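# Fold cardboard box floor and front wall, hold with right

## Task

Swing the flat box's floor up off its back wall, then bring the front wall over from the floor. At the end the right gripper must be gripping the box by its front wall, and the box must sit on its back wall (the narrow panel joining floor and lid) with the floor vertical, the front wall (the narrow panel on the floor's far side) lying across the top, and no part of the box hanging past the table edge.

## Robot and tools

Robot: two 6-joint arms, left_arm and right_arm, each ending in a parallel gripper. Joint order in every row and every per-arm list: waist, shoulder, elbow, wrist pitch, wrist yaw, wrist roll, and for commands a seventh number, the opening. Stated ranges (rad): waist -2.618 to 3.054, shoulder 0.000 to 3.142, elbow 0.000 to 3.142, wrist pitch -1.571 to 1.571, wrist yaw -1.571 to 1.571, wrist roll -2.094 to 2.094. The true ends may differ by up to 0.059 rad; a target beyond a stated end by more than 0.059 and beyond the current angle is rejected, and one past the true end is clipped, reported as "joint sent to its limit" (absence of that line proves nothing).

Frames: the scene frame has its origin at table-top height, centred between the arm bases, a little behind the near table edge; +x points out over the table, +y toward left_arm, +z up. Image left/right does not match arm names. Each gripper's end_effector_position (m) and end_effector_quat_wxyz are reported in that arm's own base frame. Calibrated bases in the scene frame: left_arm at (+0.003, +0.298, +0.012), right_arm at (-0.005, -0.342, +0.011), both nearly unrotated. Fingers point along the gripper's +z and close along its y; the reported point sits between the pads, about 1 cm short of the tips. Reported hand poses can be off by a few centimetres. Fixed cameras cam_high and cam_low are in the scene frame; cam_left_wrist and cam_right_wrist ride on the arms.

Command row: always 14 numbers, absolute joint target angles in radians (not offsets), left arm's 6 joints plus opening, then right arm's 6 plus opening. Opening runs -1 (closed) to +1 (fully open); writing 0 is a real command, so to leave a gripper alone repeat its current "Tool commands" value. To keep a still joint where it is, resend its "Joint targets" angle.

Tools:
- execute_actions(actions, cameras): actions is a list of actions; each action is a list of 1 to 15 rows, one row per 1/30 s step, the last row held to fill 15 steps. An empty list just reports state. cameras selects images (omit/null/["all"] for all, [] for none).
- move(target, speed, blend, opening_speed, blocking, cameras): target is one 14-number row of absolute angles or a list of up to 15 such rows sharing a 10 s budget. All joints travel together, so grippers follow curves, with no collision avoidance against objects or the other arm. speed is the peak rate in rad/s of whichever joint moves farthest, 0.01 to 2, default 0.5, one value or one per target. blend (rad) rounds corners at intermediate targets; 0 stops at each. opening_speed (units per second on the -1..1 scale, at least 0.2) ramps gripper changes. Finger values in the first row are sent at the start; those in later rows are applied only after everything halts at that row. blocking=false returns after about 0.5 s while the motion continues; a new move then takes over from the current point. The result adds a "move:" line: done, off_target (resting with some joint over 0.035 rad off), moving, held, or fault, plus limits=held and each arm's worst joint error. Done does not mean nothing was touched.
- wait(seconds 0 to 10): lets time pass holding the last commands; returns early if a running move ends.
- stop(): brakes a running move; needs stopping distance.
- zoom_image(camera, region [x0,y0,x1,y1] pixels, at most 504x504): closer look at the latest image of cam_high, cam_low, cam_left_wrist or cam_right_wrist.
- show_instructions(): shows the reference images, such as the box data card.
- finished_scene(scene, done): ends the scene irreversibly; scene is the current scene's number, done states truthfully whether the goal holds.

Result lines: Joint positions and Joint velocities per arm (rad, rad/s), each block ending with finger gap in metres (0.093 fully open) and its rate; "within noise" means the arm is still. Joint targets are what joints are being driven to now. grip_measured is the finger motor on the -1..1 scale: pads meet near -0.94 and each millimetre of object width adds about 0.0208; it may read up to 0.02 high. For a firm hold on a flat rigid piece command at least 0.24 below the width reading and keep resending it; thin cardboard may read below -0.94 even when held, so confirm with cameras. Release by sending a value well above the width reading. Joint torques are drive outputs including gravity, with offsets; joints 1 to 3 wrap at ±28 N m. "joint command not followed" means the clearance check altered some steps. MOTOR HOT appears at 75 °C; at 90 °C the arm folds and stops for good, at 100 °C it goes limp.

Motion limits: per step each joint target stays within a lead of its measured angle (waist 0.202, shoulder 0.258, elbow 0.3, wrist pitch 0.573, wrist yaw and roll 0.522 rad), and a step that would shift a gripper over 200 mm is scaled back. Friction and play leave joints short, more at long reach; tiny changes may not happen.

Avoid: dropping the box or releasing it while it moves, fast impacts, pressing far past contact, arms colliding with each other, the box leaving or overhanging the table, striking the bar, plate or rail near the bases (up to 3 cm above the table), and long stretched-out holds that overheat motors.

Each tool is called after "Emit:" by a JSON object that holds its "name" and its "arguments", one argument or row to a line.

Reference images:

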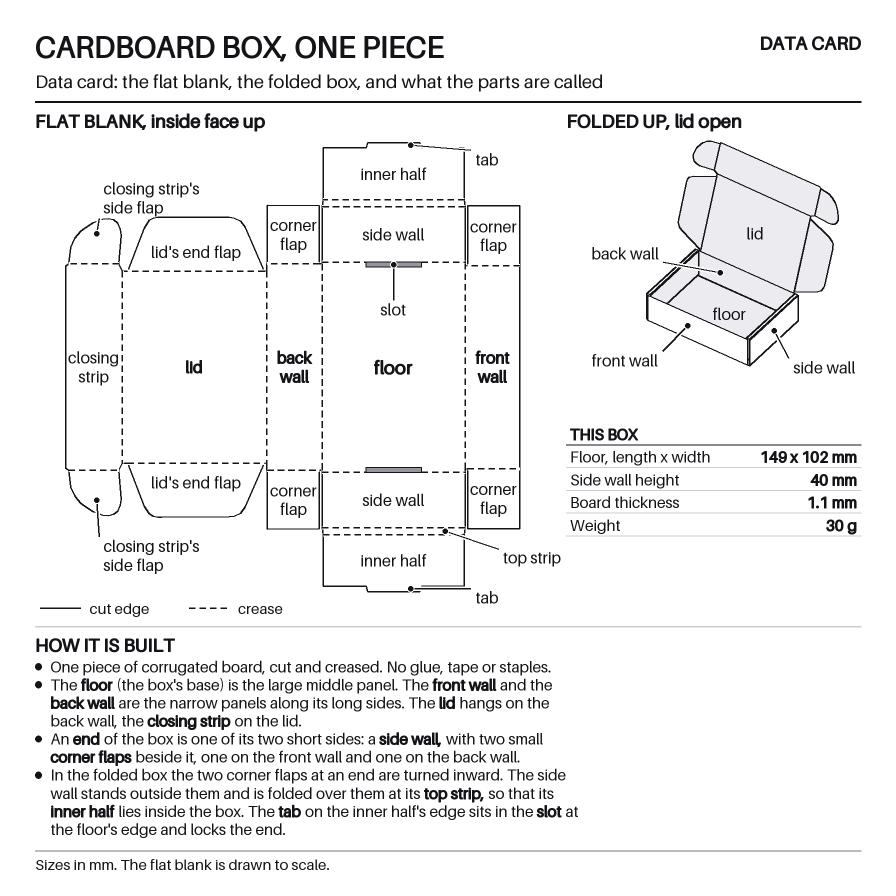

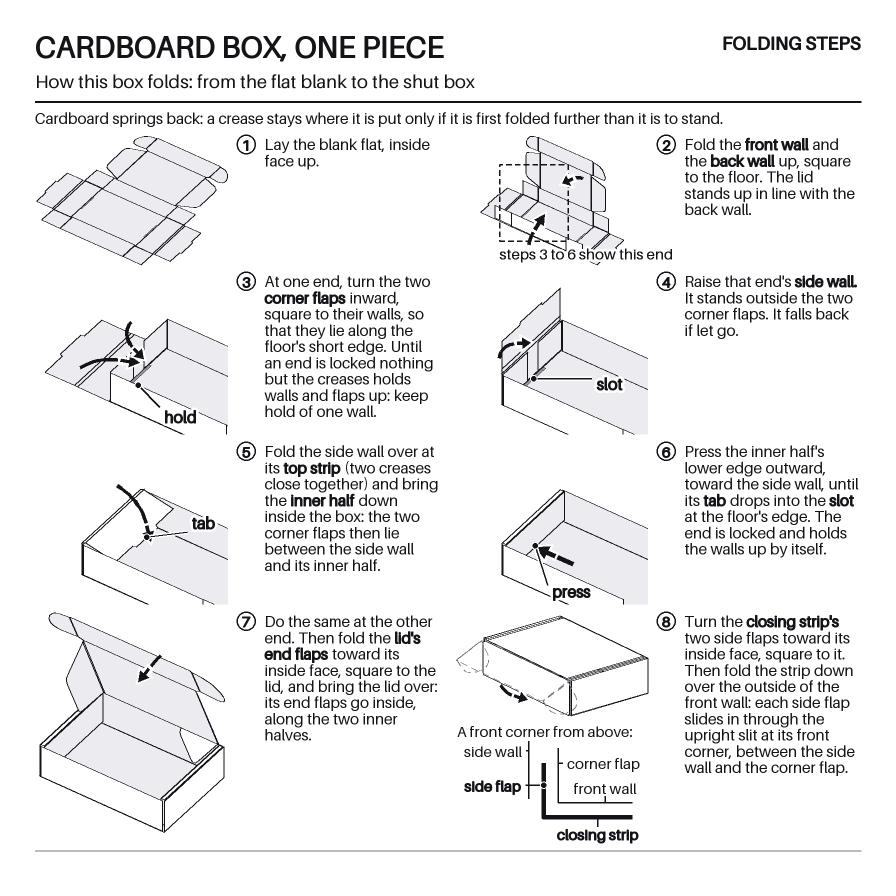

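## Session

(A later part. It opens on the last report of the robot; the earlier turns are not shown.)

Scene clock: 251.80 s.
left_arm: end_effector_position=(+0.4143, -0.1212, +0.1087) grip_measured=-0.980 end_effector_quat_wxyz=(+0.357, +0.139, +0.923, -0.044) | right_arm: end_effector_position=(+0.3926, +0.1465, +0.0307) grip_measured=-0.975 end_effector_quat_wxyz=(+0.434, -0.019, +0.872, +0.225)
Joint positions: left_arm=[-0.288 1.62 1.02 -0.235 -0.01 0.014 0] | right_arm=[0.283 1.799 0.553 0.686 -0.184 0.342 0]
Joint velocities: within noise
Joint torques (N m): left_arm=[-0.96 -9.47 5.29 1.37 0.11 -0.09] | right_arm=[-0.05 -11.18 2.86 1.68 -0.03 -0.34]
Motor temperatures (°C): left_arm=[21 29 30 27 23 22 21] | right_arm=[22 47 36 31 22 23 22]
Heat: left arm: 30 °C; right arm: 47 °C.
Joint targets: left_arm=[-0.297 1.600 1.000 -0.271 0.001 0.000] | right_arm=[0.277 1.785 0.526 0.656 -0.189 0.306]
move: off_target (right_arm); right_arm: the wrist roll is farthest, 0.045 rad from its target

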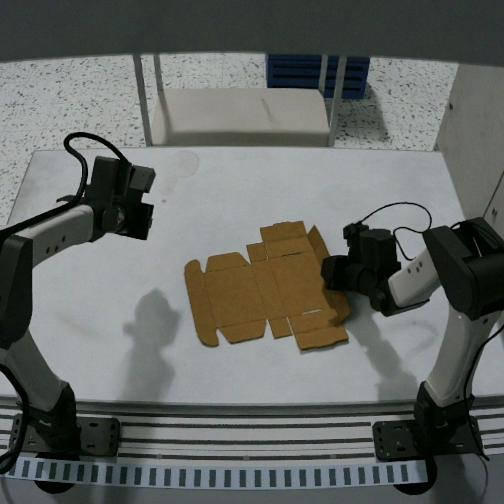

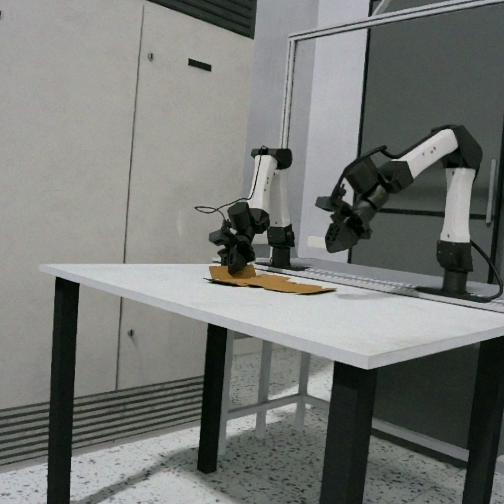

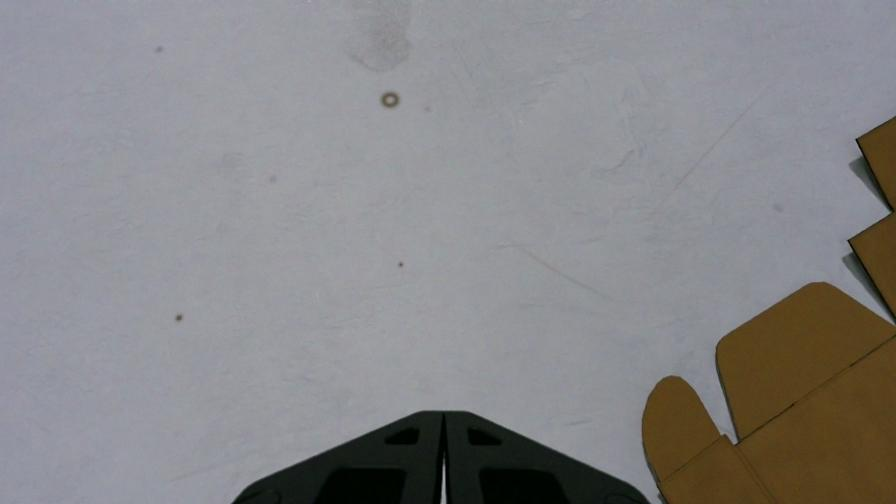

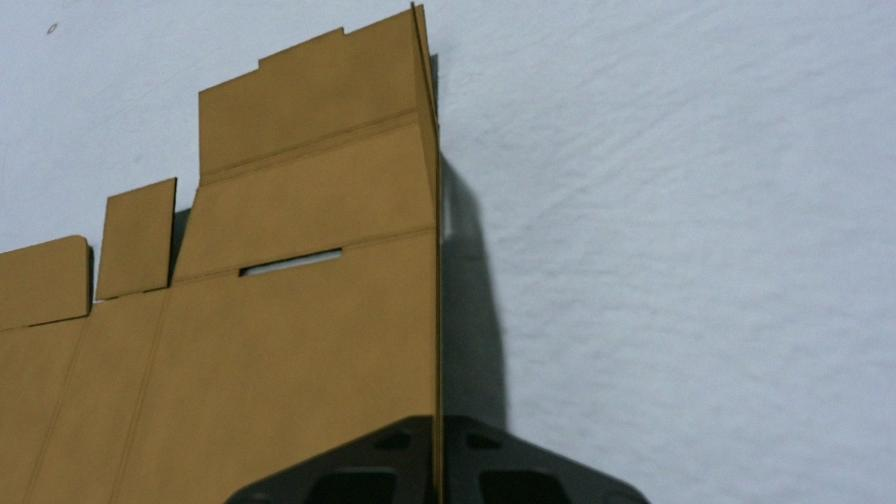

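Emit:
{"name": "move", "arguments": {
  "target": [
    [-0.6,2.1,1.85,-0.75,0.2,0.46,-1,0.272,1.785,0.5276,0.655,-0.18,0.297,-1],
    [-0.651,2.34,1.8856,-0.79,0.2,0.46,-1,0.272,1.785,0.5276,0.655,-0.18,0.297,-1]
  ],
  "speed": [0.7,0.3],
  "blend": 0.05
}}

Emit:
{"name": "zoom_image", "arguments": {
  "camera": "cam_high",
  "region": [160, 190, 380, 370]
}}

Scene clock: 264.07 s.
left_arm: end_effector_position=(+0.3947, -0.3466, +0.0193) grip_measured=-0.980 end_effector_quat_wxyz=(+0.152, +0.527, +0.829, -0.111) | right_arm: end_effector_position=(+0.3923, +0.1471, +0.0307) grip_measured=-0.975 end_effector_quat_wxyz=(+0.435, -0.023, +0.872, +0.224)
Joint positions: left_arm=[-0.66 2.33 1.853 -0.765 0.191 0.441 0] | right_arm=[0.285 1.799 0.553 0.686 -0.184 0.335 0]
Joint velocities: within noise
Joint torques (N m): left_arm=[-0.47 -12.21 9.11 0.74 0.19 0.24] | right_arm=[-0.05 -11.15 2.96 1.67 0.06 -0.38]
Motor temperatures (°C): left_arm=[21 31 31 28 23 22 21] | right_arm=[22 47 34 31 22 23 22]
Heat: left arm: 31 °C; right arm: 47 °C.
Joint targets: left_arm=[-0.664 2.341 1.886 -0.790 0.200 0.456] | right_arm=[0.279 1.785 0.528 0.654 -0.180 0.297]
move: off_target (right_arm); right_arm: the wrist roll is farthest, 0.038 rad from its target

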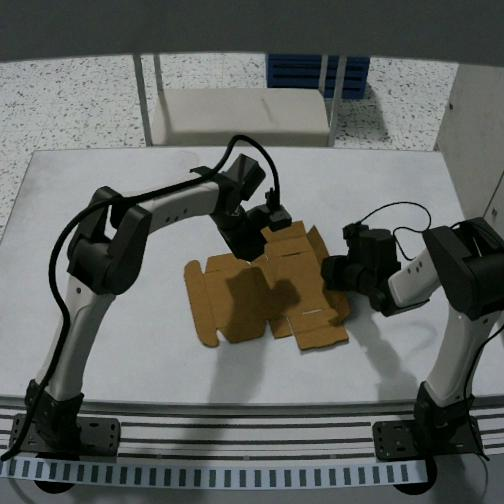

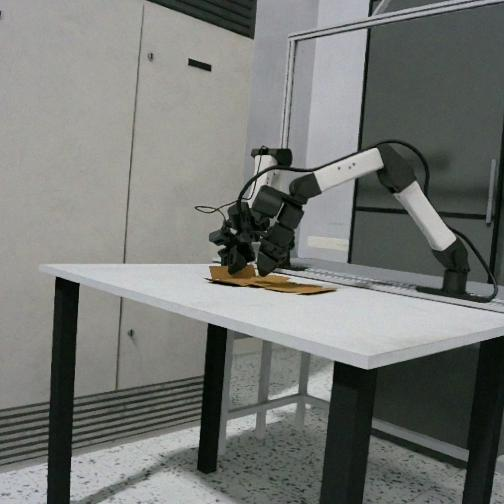

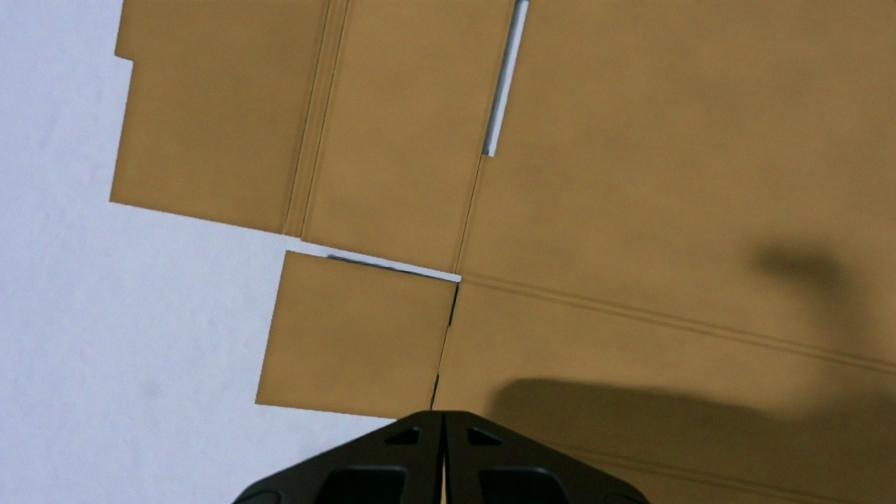

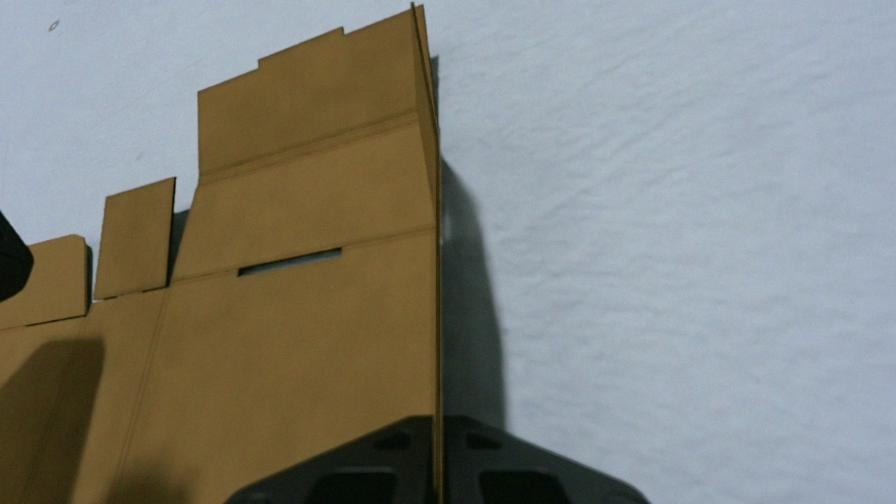

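Scaled by 2.291 from the camera's 504x504 image, which has a finer 720x720 frame.

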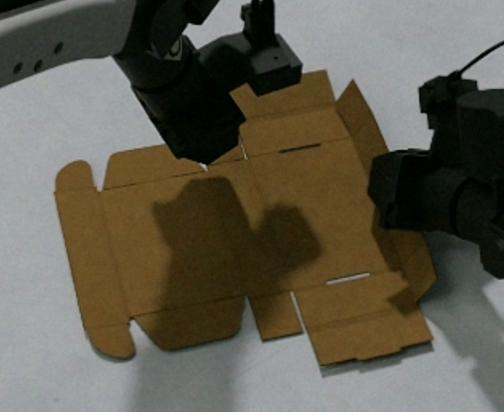

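Emit:
{"name": "move", "arguments": {
  "target": [
    [-0.705,2.375,1.85,-0.68,0.18,0.44,-1,0.272,1.785,0.5276,0.655,-0.18,0.297,-1]
  ],
  "speed": [0.15],
  "cameras": ["cam_left_wrist","cam_low"]
}}

Emit:
{"name": "zoom_image", "arguments": {
  "camera": "cam_low",
  "region": [180, 220, 380, 330]
}}

Scene clock: 268.40 s.
left_arm: end_effector_position=(+0.3874, -0.3688, +0.0112) grip_measured=-0.980 end_effector_quat_wxyz=(+0.164, +0.544, +0.815, -0.116) | right_arm: end_effector_position=(+0.3925, +0.1467, +0.0307) grip_measured=-0.975 end_effector_quat_wxyz=(+0.435, -0.022, +0.872, +0.224)
Joint positions: left_arm=[-0.701 2.354 1.853 -0.711 0.191 0.441 0] | right_arm=[0.283 1.799 0.553 0.686 -0.186 0.335 0]
Joint velocities: within noise
Joint torques (N m): left_arm=[-0.51 -11.67 6.2 1.35 0.02 0.07] | right_arm=[-0.42 -11.15 2.95 1.68 0.07 -0.38]
Motor temperatures (°C): left_arm=[21 32 31 28 23 22 21] | right_arm=[22 46 34 31 22 23 22]
Heat: left arm: 32 °C; right arm: 46 °C.
Joint targets: left_arm=[-0.705 2.374 1.850 -0.681 0.180 0.440] | right_arm=[0.273 1.785 0.528 0.655 -0.181 0.297]
move: off_target (right_arm); right_arm: the wrist roll is farthest, 0.038 rad from its target
Images, in order (width x height): cam_low 504x504, cam_left_wrist 896x504.

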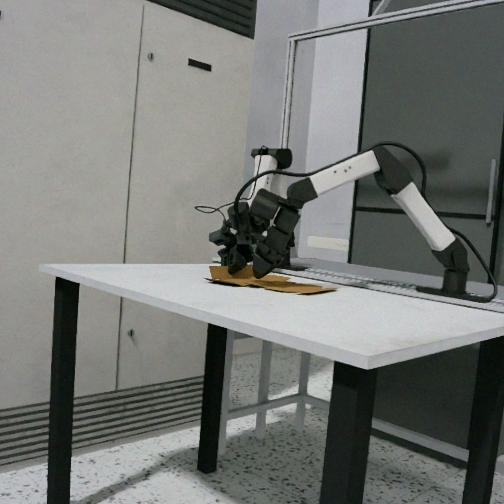

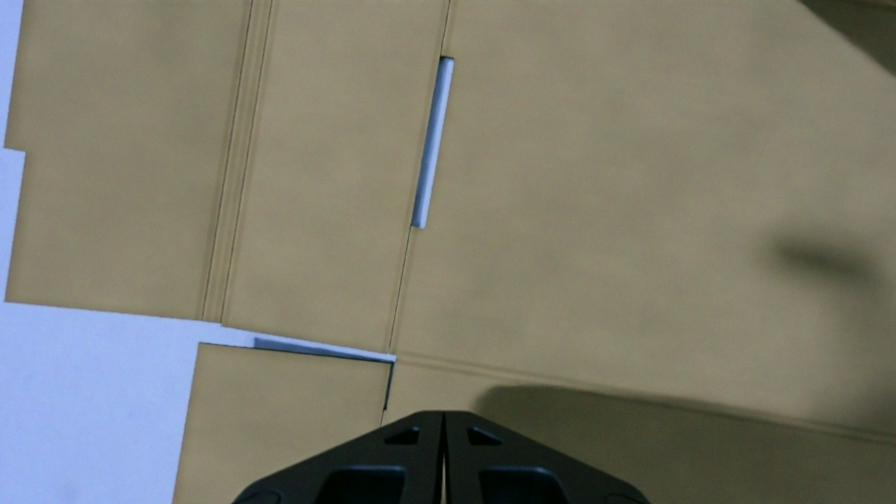

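Scaled by 2.520 from the camera's 504x504 image, which has a finer 720x720 frame.

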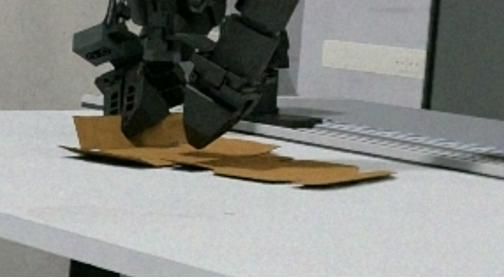

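Emit:
{"name": "move", "arguments": {
  "target": [
    [-0.708,2.42,1.81,-0.62,0.18,0.44,-1,0.272,1.785,0.5276,0.655,-0.18,0.297,-1]
  ],
  "speed": [0.1],
  "cameras": ["cam_left_wrist","cam_low"]
}}

Emit:
{"name": "zoom_image", "arguments": {
  "camera": "cam_low",
  "region": [200, 240, 300, 310]
}}

Scene clock: 270.73 s.
left_arm: end_effector_position=(+0.3891, -0.3720, -0.0067) grip_measured=-0.980 end_effector_quat_wxyz=(+0.165, +0.542, +0.815, -0.118) | right_arm: end_effector_position=(+0.3931, +0.1449, +0.0307) grip_measured=-0.975 end_effector_quat_wxyz=(+0.435, -0.020, +0.872, +0.223)
Joint positions: left_arm=[-0.703 2.387 1.834 -0.656 0.194 0.435 0] | right_arm=[0.279 1.799 0.553 0.686 -0.186 0.335 0]
Joint velocities: within noise
Joint torques (N m): left_arm=[-0.69 -10.41 4.45 1.38 0.04 0.07] | right_arm=[-0.1 -11.14 3.06 1.68 0.08 -0.38]
Motor temperatures (°C): left_arm=[21 32 31 28 23 22 21] | right_arm=[22 46 33 31 22 23 22]
Heat: left arm: 32 °C; right arm: 46 °C.
Joint targets: left_arm=[-0.709 2.420 1.809 -0.619 0.183 0.434] | right_arm=[0.271 1.785 0.529 0.655 -0.180 0.297]
move: off_target (left_arm, right_arm); left_arm: the wrist pitch is farthest, 0.036 rad from its target; right_arm: the wrist roll is farthest, 0.038 rad from its target
Images, in order (width x height): cam_low 504x504, cam_left_wrist 896x504.

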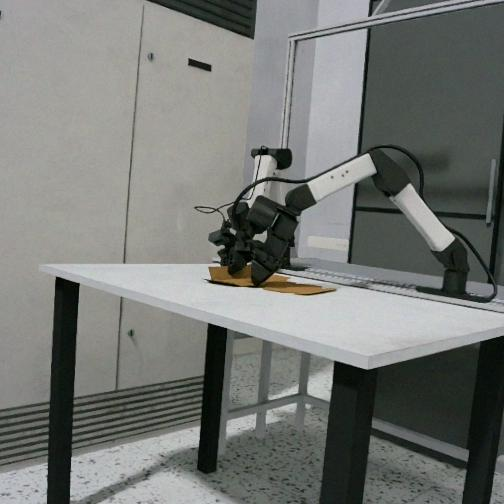

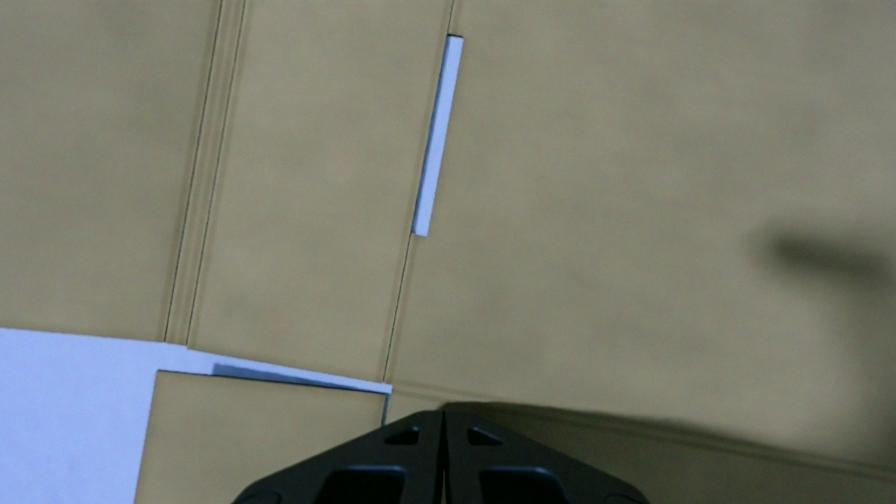

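Scaled by 5.040 from the camera's 504x504 image, which has a finer 720x720 frame.

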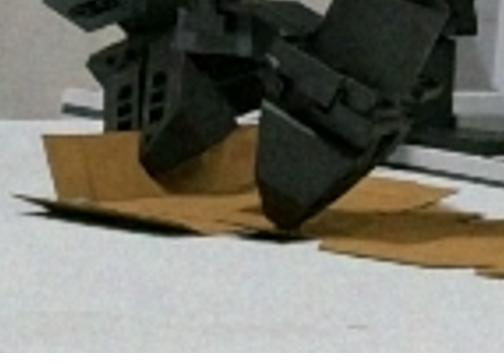

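Emit:
{"name": "move", "arguments": {
  "target": [
    [-0.704,2.45,1.80,-0.64,0.18,0.44,-1,0.272,1.785,0.5276,0.655,-0.18,0.297,-1]
  ],
  "speed": [0.1],
  "cameras": ["cam_left_wrist"]
}}

Emit:
{"name": "zoom_image", "arguments": {
  "camera": "cam_left_wrist",
  "region": [340, 340, 640, 504]
}}

Scene clock: 273.17 s.
left_arm: end_effector_position=(+0.3893, -0.3724, -0.0085) grip_measured=-0.980 end_effector_quat_wxyz=(+0.165, +0.542, +0.815, -0.121) | right_arm: end_effector_position=(+0.3934, +0.1443, +0.0307) grip_measured=-0.975 end_effector_quat_wxyz=(+0.435, -0.020, +0.872, +0.223)
Joint positions: left_arm=[-0.701 2.391 1.834 -0.651 0.2 0.435 0] | right_arm=[0.277 1.799 0.553 0.686 -0.186 0.335 0]
Joint velocities: within noise
Joint torques (N m): left_arm=[-0.24 -8.17 3.73 1.16 -0.02 0.11] | right_arm=[-0.1 -11.14 2.96 1.68 0.07 -0.38]
Motor temperatures (°C): left_arm=[21 33 31 28 23 22 21] | right_arm=[22 46 33 31 22 23 22]
Heat: left arm: 33 °C; right arm: 46 °C.
Joint targets: left_arm=[-0.702 2.451 1.800 -0.641 0.185 0.440] | right_arm=[0.271 1.785 0.528 0.655 -0.180 0.297]
move: off_target (left_arm, right_arm); left_arm: the shoulder is farthest, 0.059 rad from its target; right_arm: the wrist roll is farthest, 0.038 rad from its target
Images, in order (width x height): cam_left_wrist 896x504.

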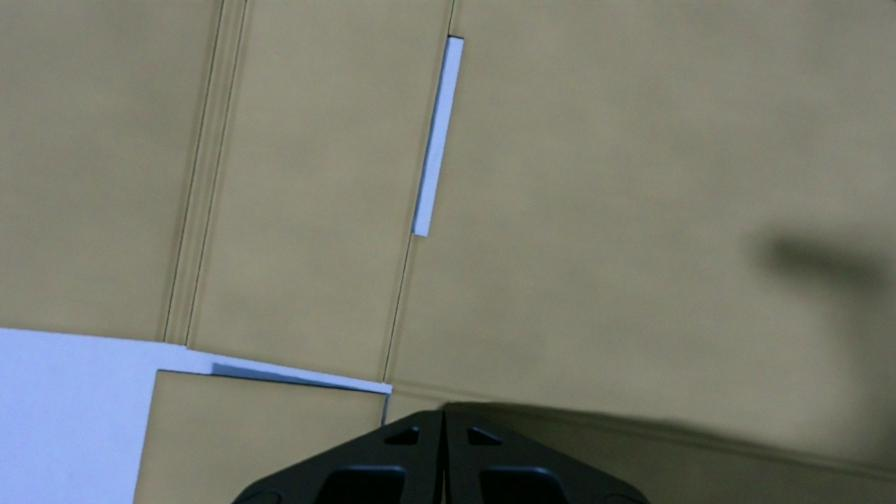

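Scaled by 1.680 from the camera's 896x504 image, which has a finer 1280x720 frame.

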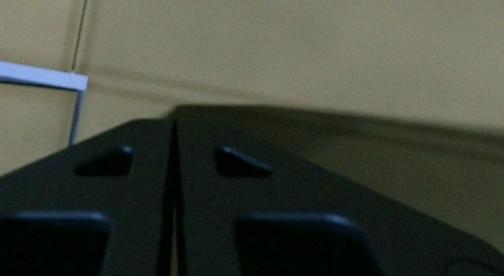

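Emit:
{"name": "move", "arguments": {
  "target": [
    [-0.704,2.1,1.80,-0.64,0.18,0.44,-1,0.272,1.785,0.5276,0.655,-0.18,0.297,-1],
    [-0.55,1.9,1.70,-0.64,0.18,0.44,-1,0.18,1.84,0.63,0.56,-0.38,0.16,-1],
    [-0.55,1.9,1.70,-0.64,0.18,0.44,-1,0.10,1.88,0.722,0.465,-0.545,0.045,-1]
  ],
  "speed": [0.4,0.2,0.2],
  "blend": 0.03
}}

Emit:
{"name": "zoom_image", "arguments": {
  "camera": "cam_high",
  "region": [160, 180, 380, 400]
}}

Scene clock: 288.17 s.
left_arm: end_effector_position=(+0.4299, -0.2962, +0.1915) grip_measured=-0.981 end_effector_quat_wxyz=(+0.347, +0.470, +0.805, -0.103) | right_arm: end_effector_position=(+0.4154, +0.1207, +0.0348) grip_measured=-0.975 end_effector_quat_wxyz=(+0.414, -0.126, +0.864, +0.258)
Joint positions: left_arm=[-0.545 1.922 1.721 -0.648 0.183 0.444 0] | right_arm=[0.092 1.854 0.701 0.51 -0.51 0.061 0]
Joint velocities: within noise
Joint torques (N m): left_arm=[0.34 -12.78 5.52 1.75 -0.01 0.11] | right_arm=[0.29 -8.06 6.82 1.38 -0.39 -0.19]
Motor temperatures (°C): left_arm=[21 34 30 28 23 22 21] | right_arm=[21 46 33 32 22 23 22]
Heat: left arm: 34 °C; right arm: 46 °C.
Joint targets: left_arm=[-0.539 1.899 1.700 -0.640 0.171 0.449] | right_arm=[0.089 1.881 0.721 0.464 -0.535 0.045]
move: off_target (right_arm); right_arm: the wrist pitch is farthest, 0.045 rad from its target

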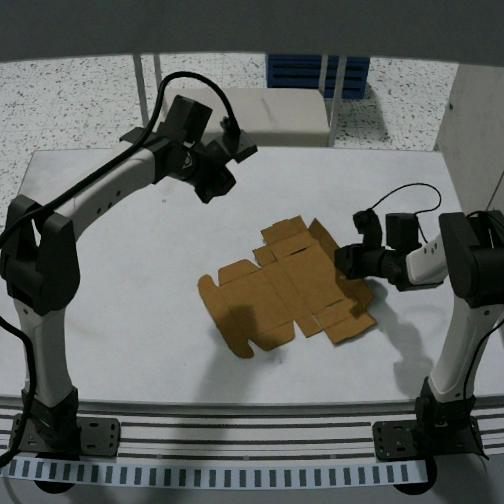

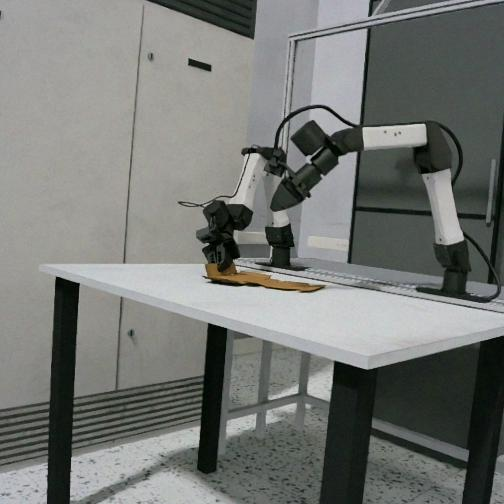

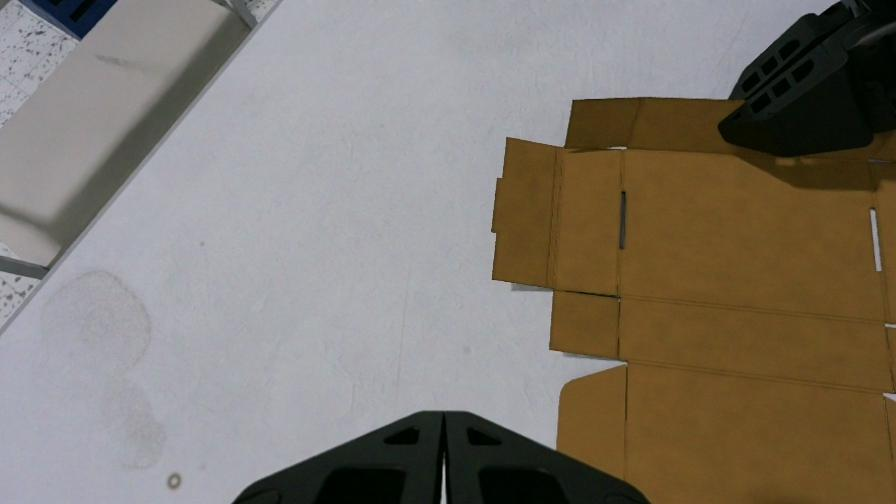

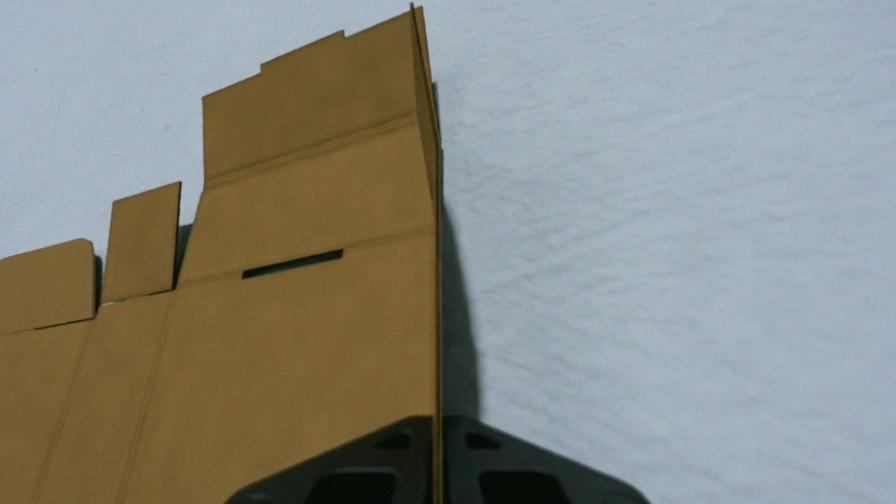

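Scaled by 2.291 from the camera's 504x504 image, which has a finer 720x720 frame.

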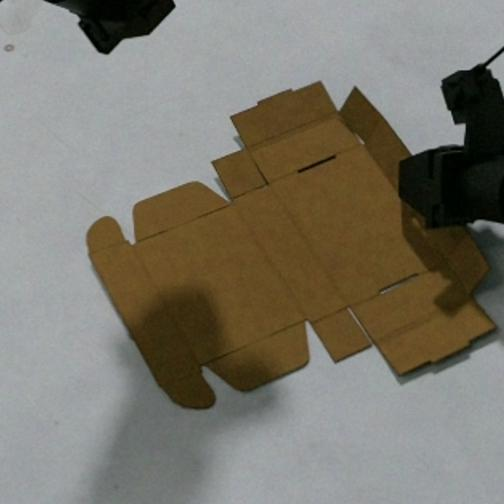

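Emit:
{"name": "move", "arguments": {
  "target": [
    [-0.75,2.2,1.87,-0.70,0.06,0.12,-1,0.10,1.892,0.722,0.465,-0.545,0.045,-1],
    [-0.792,2.355,1.862,-0.65,0.053,0.116,-1,0.10,1.892,0.722,0.465,-0.545,0.045,-1]
  ],
  "speed": [0.6,0.25],
  "blend": 0.04,
  "cameras": ["cam_left_wrist","cam_high","cam_low"]
}}

Scene clock: 293.33 s.
left_arm: end_effector_position=(+0.3699, -0.3972, +0.0125) grip_measured=-0.980 end_effector_quat_wxyz=(+0.179, +0.446, +0.871, -0.096) | right_arm: end_effector_position=(+0.4142, +0.1224, +0.0322) grip_measured=-0.975 end_effector_quat_wxyz=(+0.410, -0.128, +0.864, +0.263)
Joint positions: left_arm=[-0.801 2.344 1.833 -0.656 0.065 0.132 0] | right_arm=[0.092 1.863 0.702 0.51 -0.522 0.059 0]
Joint velocities: within noise
Joint torques (N m): left_arm=[-0.42 -12.31 8.94 1.21 -0.06 -0.07] | right_arm=[1.32 -8.01 6.79 1.37 -0.39 -0.16]
Motor temperatures (°C): left_arm=[21 35 31 28 23 22 21] | right_arm=[21 44 33 32 22 23 22]
Heat: left arm: 35 °C; right arm: 44 °C.
Joint targets: left_arm=[-0.804 2.355 1.863 -0.649 0.053 0.117] | right_arm=[0.100 1.891 0.722 0.465 -0.545 0.045]
move: off_target (right_arm); right_arm: the wrist pitch is farthest, 0.045 rad from its target
Images, in order (width x height): cam_high 504x504, cam_low 504x504, cam_left_wrist 896x504.

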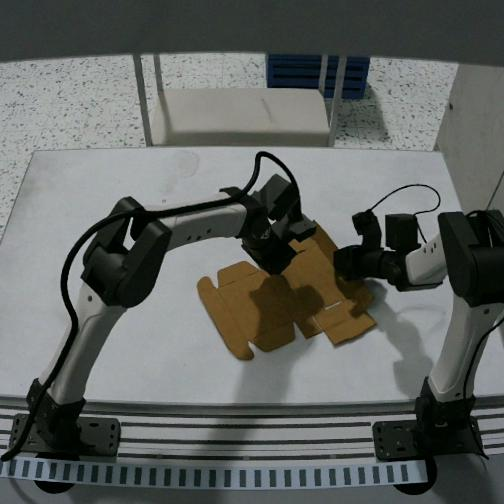

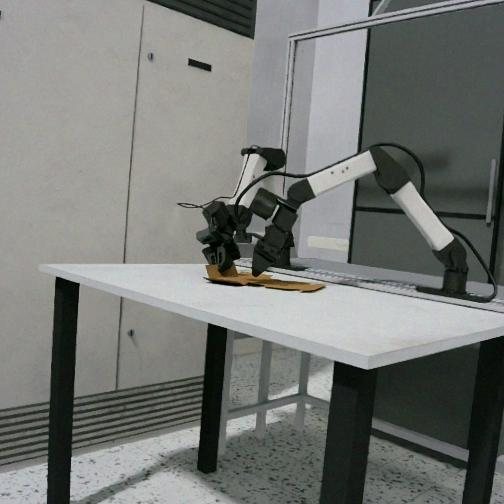

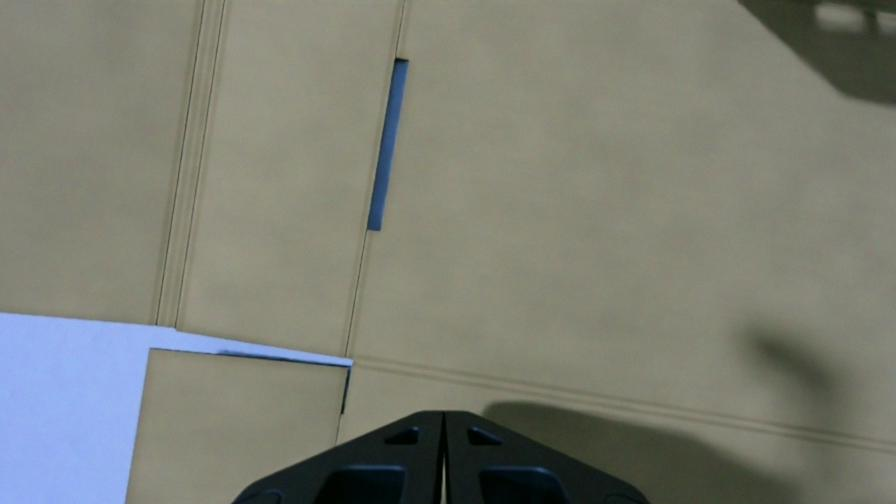

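Emit:
{"name": "move", "arguments": {
  "target": [
    [-0.79,2.45,1.815,-0.60,0.053,0.116,-1,0.10,1.892,0.722,0.465,-0.545,0.045,-1]
  ],
  "speed": [0.1],
  "cameras": ["cam_left_wrist","cam_high","cam_low"]
}}

Scene clock: 295.63 s.
left_arm: end_effector_position=(+0.3675, -0.3957, -0.0075) grip_measured=-0.980 end_effector_quat_wxyz=(+0.162, +0.443, +0.877, -0.096) | right_arm: end_effector_position=(+0.4138, +0.1217, +0.0295) grip_measured=-0.975 end_effector_quat_wxyz=(+0.404, -0.125, +0.867, +0.262)
Joint positions: left_arm=[-0.799 2.384 1.833 -0.648 0.074 0.122 0] | right_arm=[0.092 1.866 0.707 0.494 -0.517 0.061 0]
Joint velocities: within noise
Joint torques (N m): left_arm=[0.81 -7.66 5 1.54 -0.05 -0.09] | right_arm=[1.33 -8.24 6.38 1.51 -0.43 -0.18]
Motor temperatures (°C): left_arm=[21 35 31 28 23 22 21] | right_arm=[21 44 33 32 22 23 22]
Heat: left arm: 35 °C; right arm: 44 °C.
Joint targets: left_arm=[-0.788 2.449 1.815 -0.600 0.062 0.106] | right_arm=[0.100 1.892 0.722 0.465 -0.544 0.045]
move: off_target (left_arm); left_arm: the shoulder is farthest, 0.066 rad from its target
Images, in order (width x height): cam_high 504x504, cam_low 504x504, cam_left_wrist 896x504.

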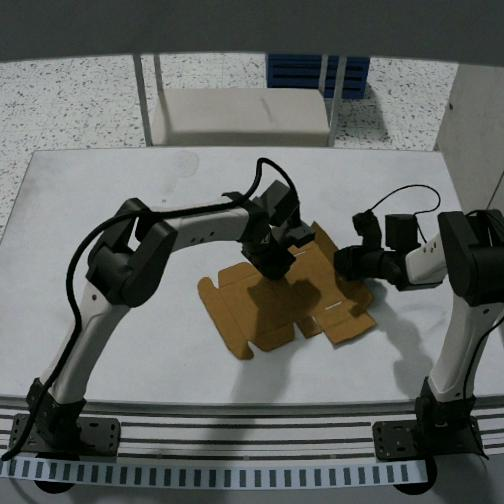

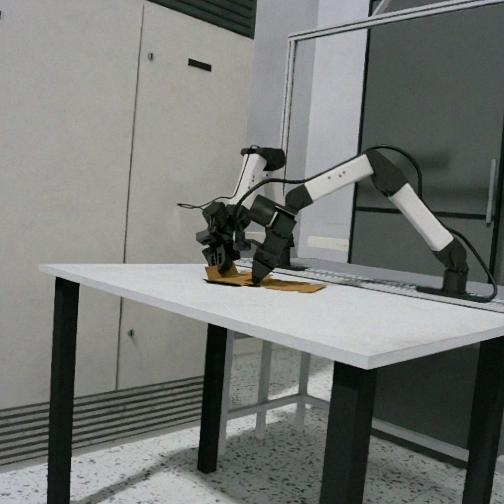

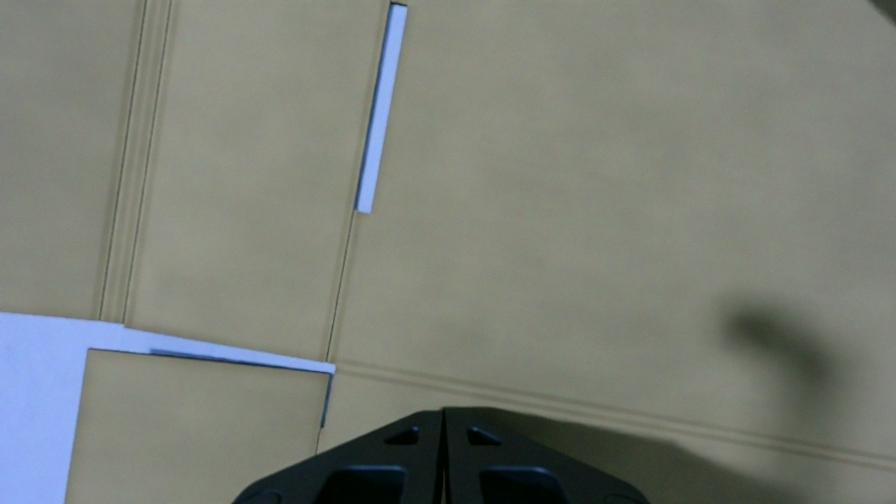

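Emit:
{"name": "move", "arguments": {
  "target": [
    [-0.79,2.25,1.83,-0.60,0.053,0.116,-1,0.10,1.885,0.722,0.465,-0.545,0.045,-1],
    [-0.704,2.25,1.83,-0.60,0.09,0.116,-1,0.17,1.995,0.89,0.46,-0.475,0.105,-1],
    [-0.704,2.35,1.84,-0.62,0.09,0.116,-1,0.17,2.005,0.89,0.46,-0.475,0.105,-1]
  ],
  "speed": [0.3,0.15,0.2],
  "cameras": ["cam_left_wrist","cam_high","cam_low"]
}}

Scene clock: 312.33 s.
left_arm: end_effector_position=(+0.4107, -0.3668, +0.0184) grip_measured=-0.980 end_effector_quat_wxyz=(+0.200, +0.403, +0.888, -0.096) | right_arm: end_effector_position=(+0.4500, +0.1539, +0.0361) grip_measured=-0.975 end_effector_quat_wxyz=(+0.415, -0.140, +0.856, +0.273)
Joint positions: left_arm=[-0.707 2.339 1.833 -0.622 0.071 0.129 0] | right_arm=[0.161 1.975 0.868 0.494 -0.494 0.096 0]
Joint velocities: within noise
Joint torques (N m): left_arm=[0.39 -12.51 7.12 1.21 0.13 0.03] | right_arm=[1.4 -9.36 7.2 1.52 0.06 0.05]
Motor temperatures (°C): left_arm=[21 36 31 28 23 22 21] | right_arm=[21 42 33 31 22 23 22]
Heat: left arm: 36 °C; right arm: 42 °C.
Joint targets: left_arm=[-0.702 2.351 1.840 -0.620 0.082 0.124] | right_arm=[0.170 2.006 0.890 0.460 -0.477 0.105]
move: done
Images, in order (width x height): cam_high 504x504, cam_low 504x504, cam_left_wrist 896x504.

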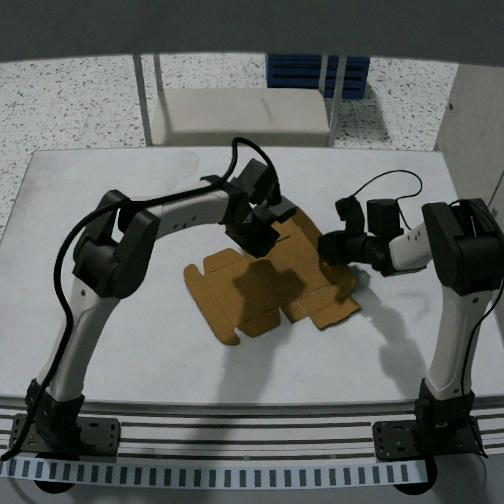

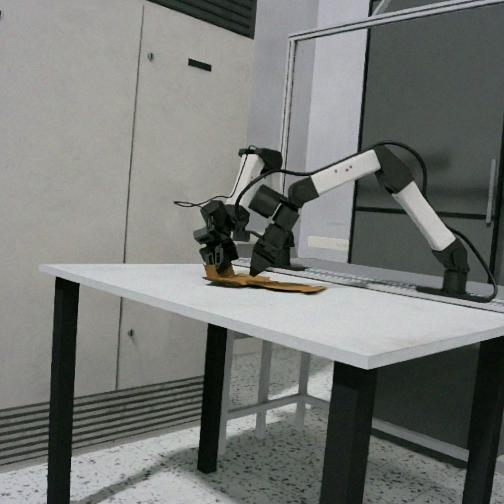

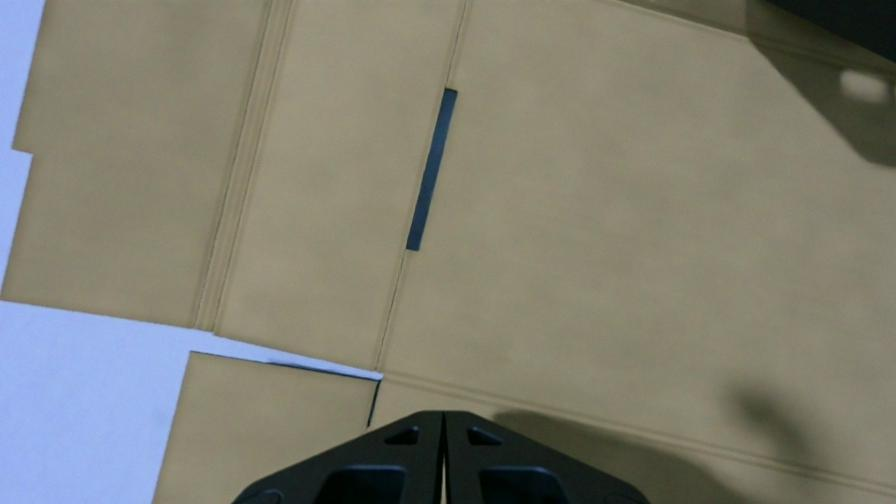

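Emit:
{"name": "move", "arguments": {
  "target": [
    [-0.704,2.45,1.80,-0.59,0.09,0.116,-1,0.17,2.02,0.89,0.46,-0.475,0.105,-1]
  ],
  "speed": [0.1],
  "cameras": ["cam_left_wrist","cam_high"]
}}

Scene clock: 314.77 s.
left_arm: end_effector_position=(+0.4084, -0.3676, -0.0076) grip_measured=-0.980 end_effector_quat_wxyz=(+0.181, +0.402, +0.891, -0.104) | right_arm: end_effector_position=(+0.4506, +0.1512, +0.0310) grip_measured=-0.975 end_effector_quat_wxyz=(+0.405, -0.124, +0.865, +0.269)
Joint positions: left_arm=[-0.703 2.393 1.833 -0.6 0.099 0.125 0] | right_arm=[0.161 1.981 0.875 0.471 -0.476 0.119 0]
Joint velocities: within noise
Joint torques (N m): left_arm=[0.16 -8.53 3.88 1.28 0.08 -0.05] | right_arm=[1.43 -8.72 6.67 1.77 -0.11 -0.16]
Motor temperatures (°C): left_arm=[21 36 31 28 23 22 21] | right_arm=[21 42 33 31 22 23 22]
Heat: left arm: 36 °C; right arm: 42 °C.
Joint targets: left_arm=[-0.699 2.450 1.800 -0.589 0.099 0.111] | right_arm=[0.170 2.019 0.891 0.461 -0.474 0.105]
move: off_target (left_arm, right_arm); left_arm: the shoulder is farthest, 0.057 rad from its target; right_arm: the shoulder is farthest, 0.039 rad from its target
Images, in order (width x height): cam_high 504x504, cam_left_wrist 896x504.

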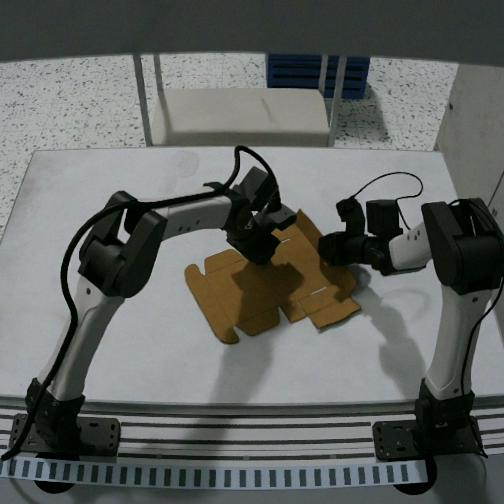

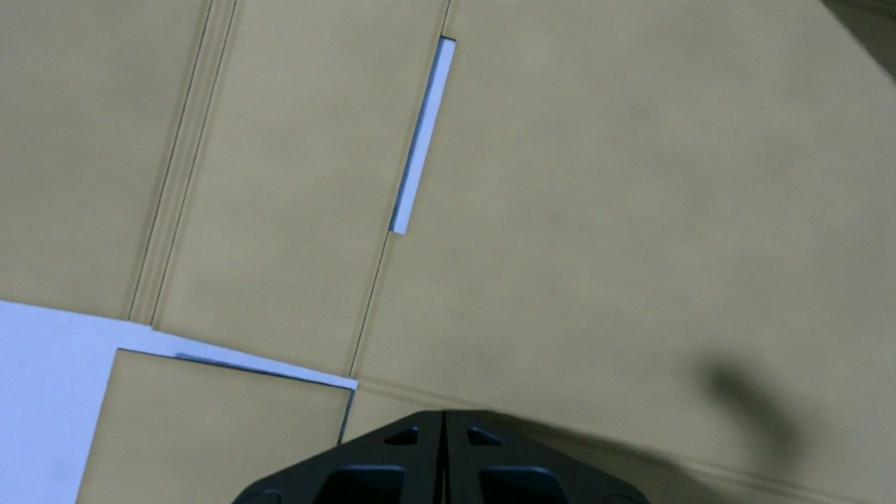

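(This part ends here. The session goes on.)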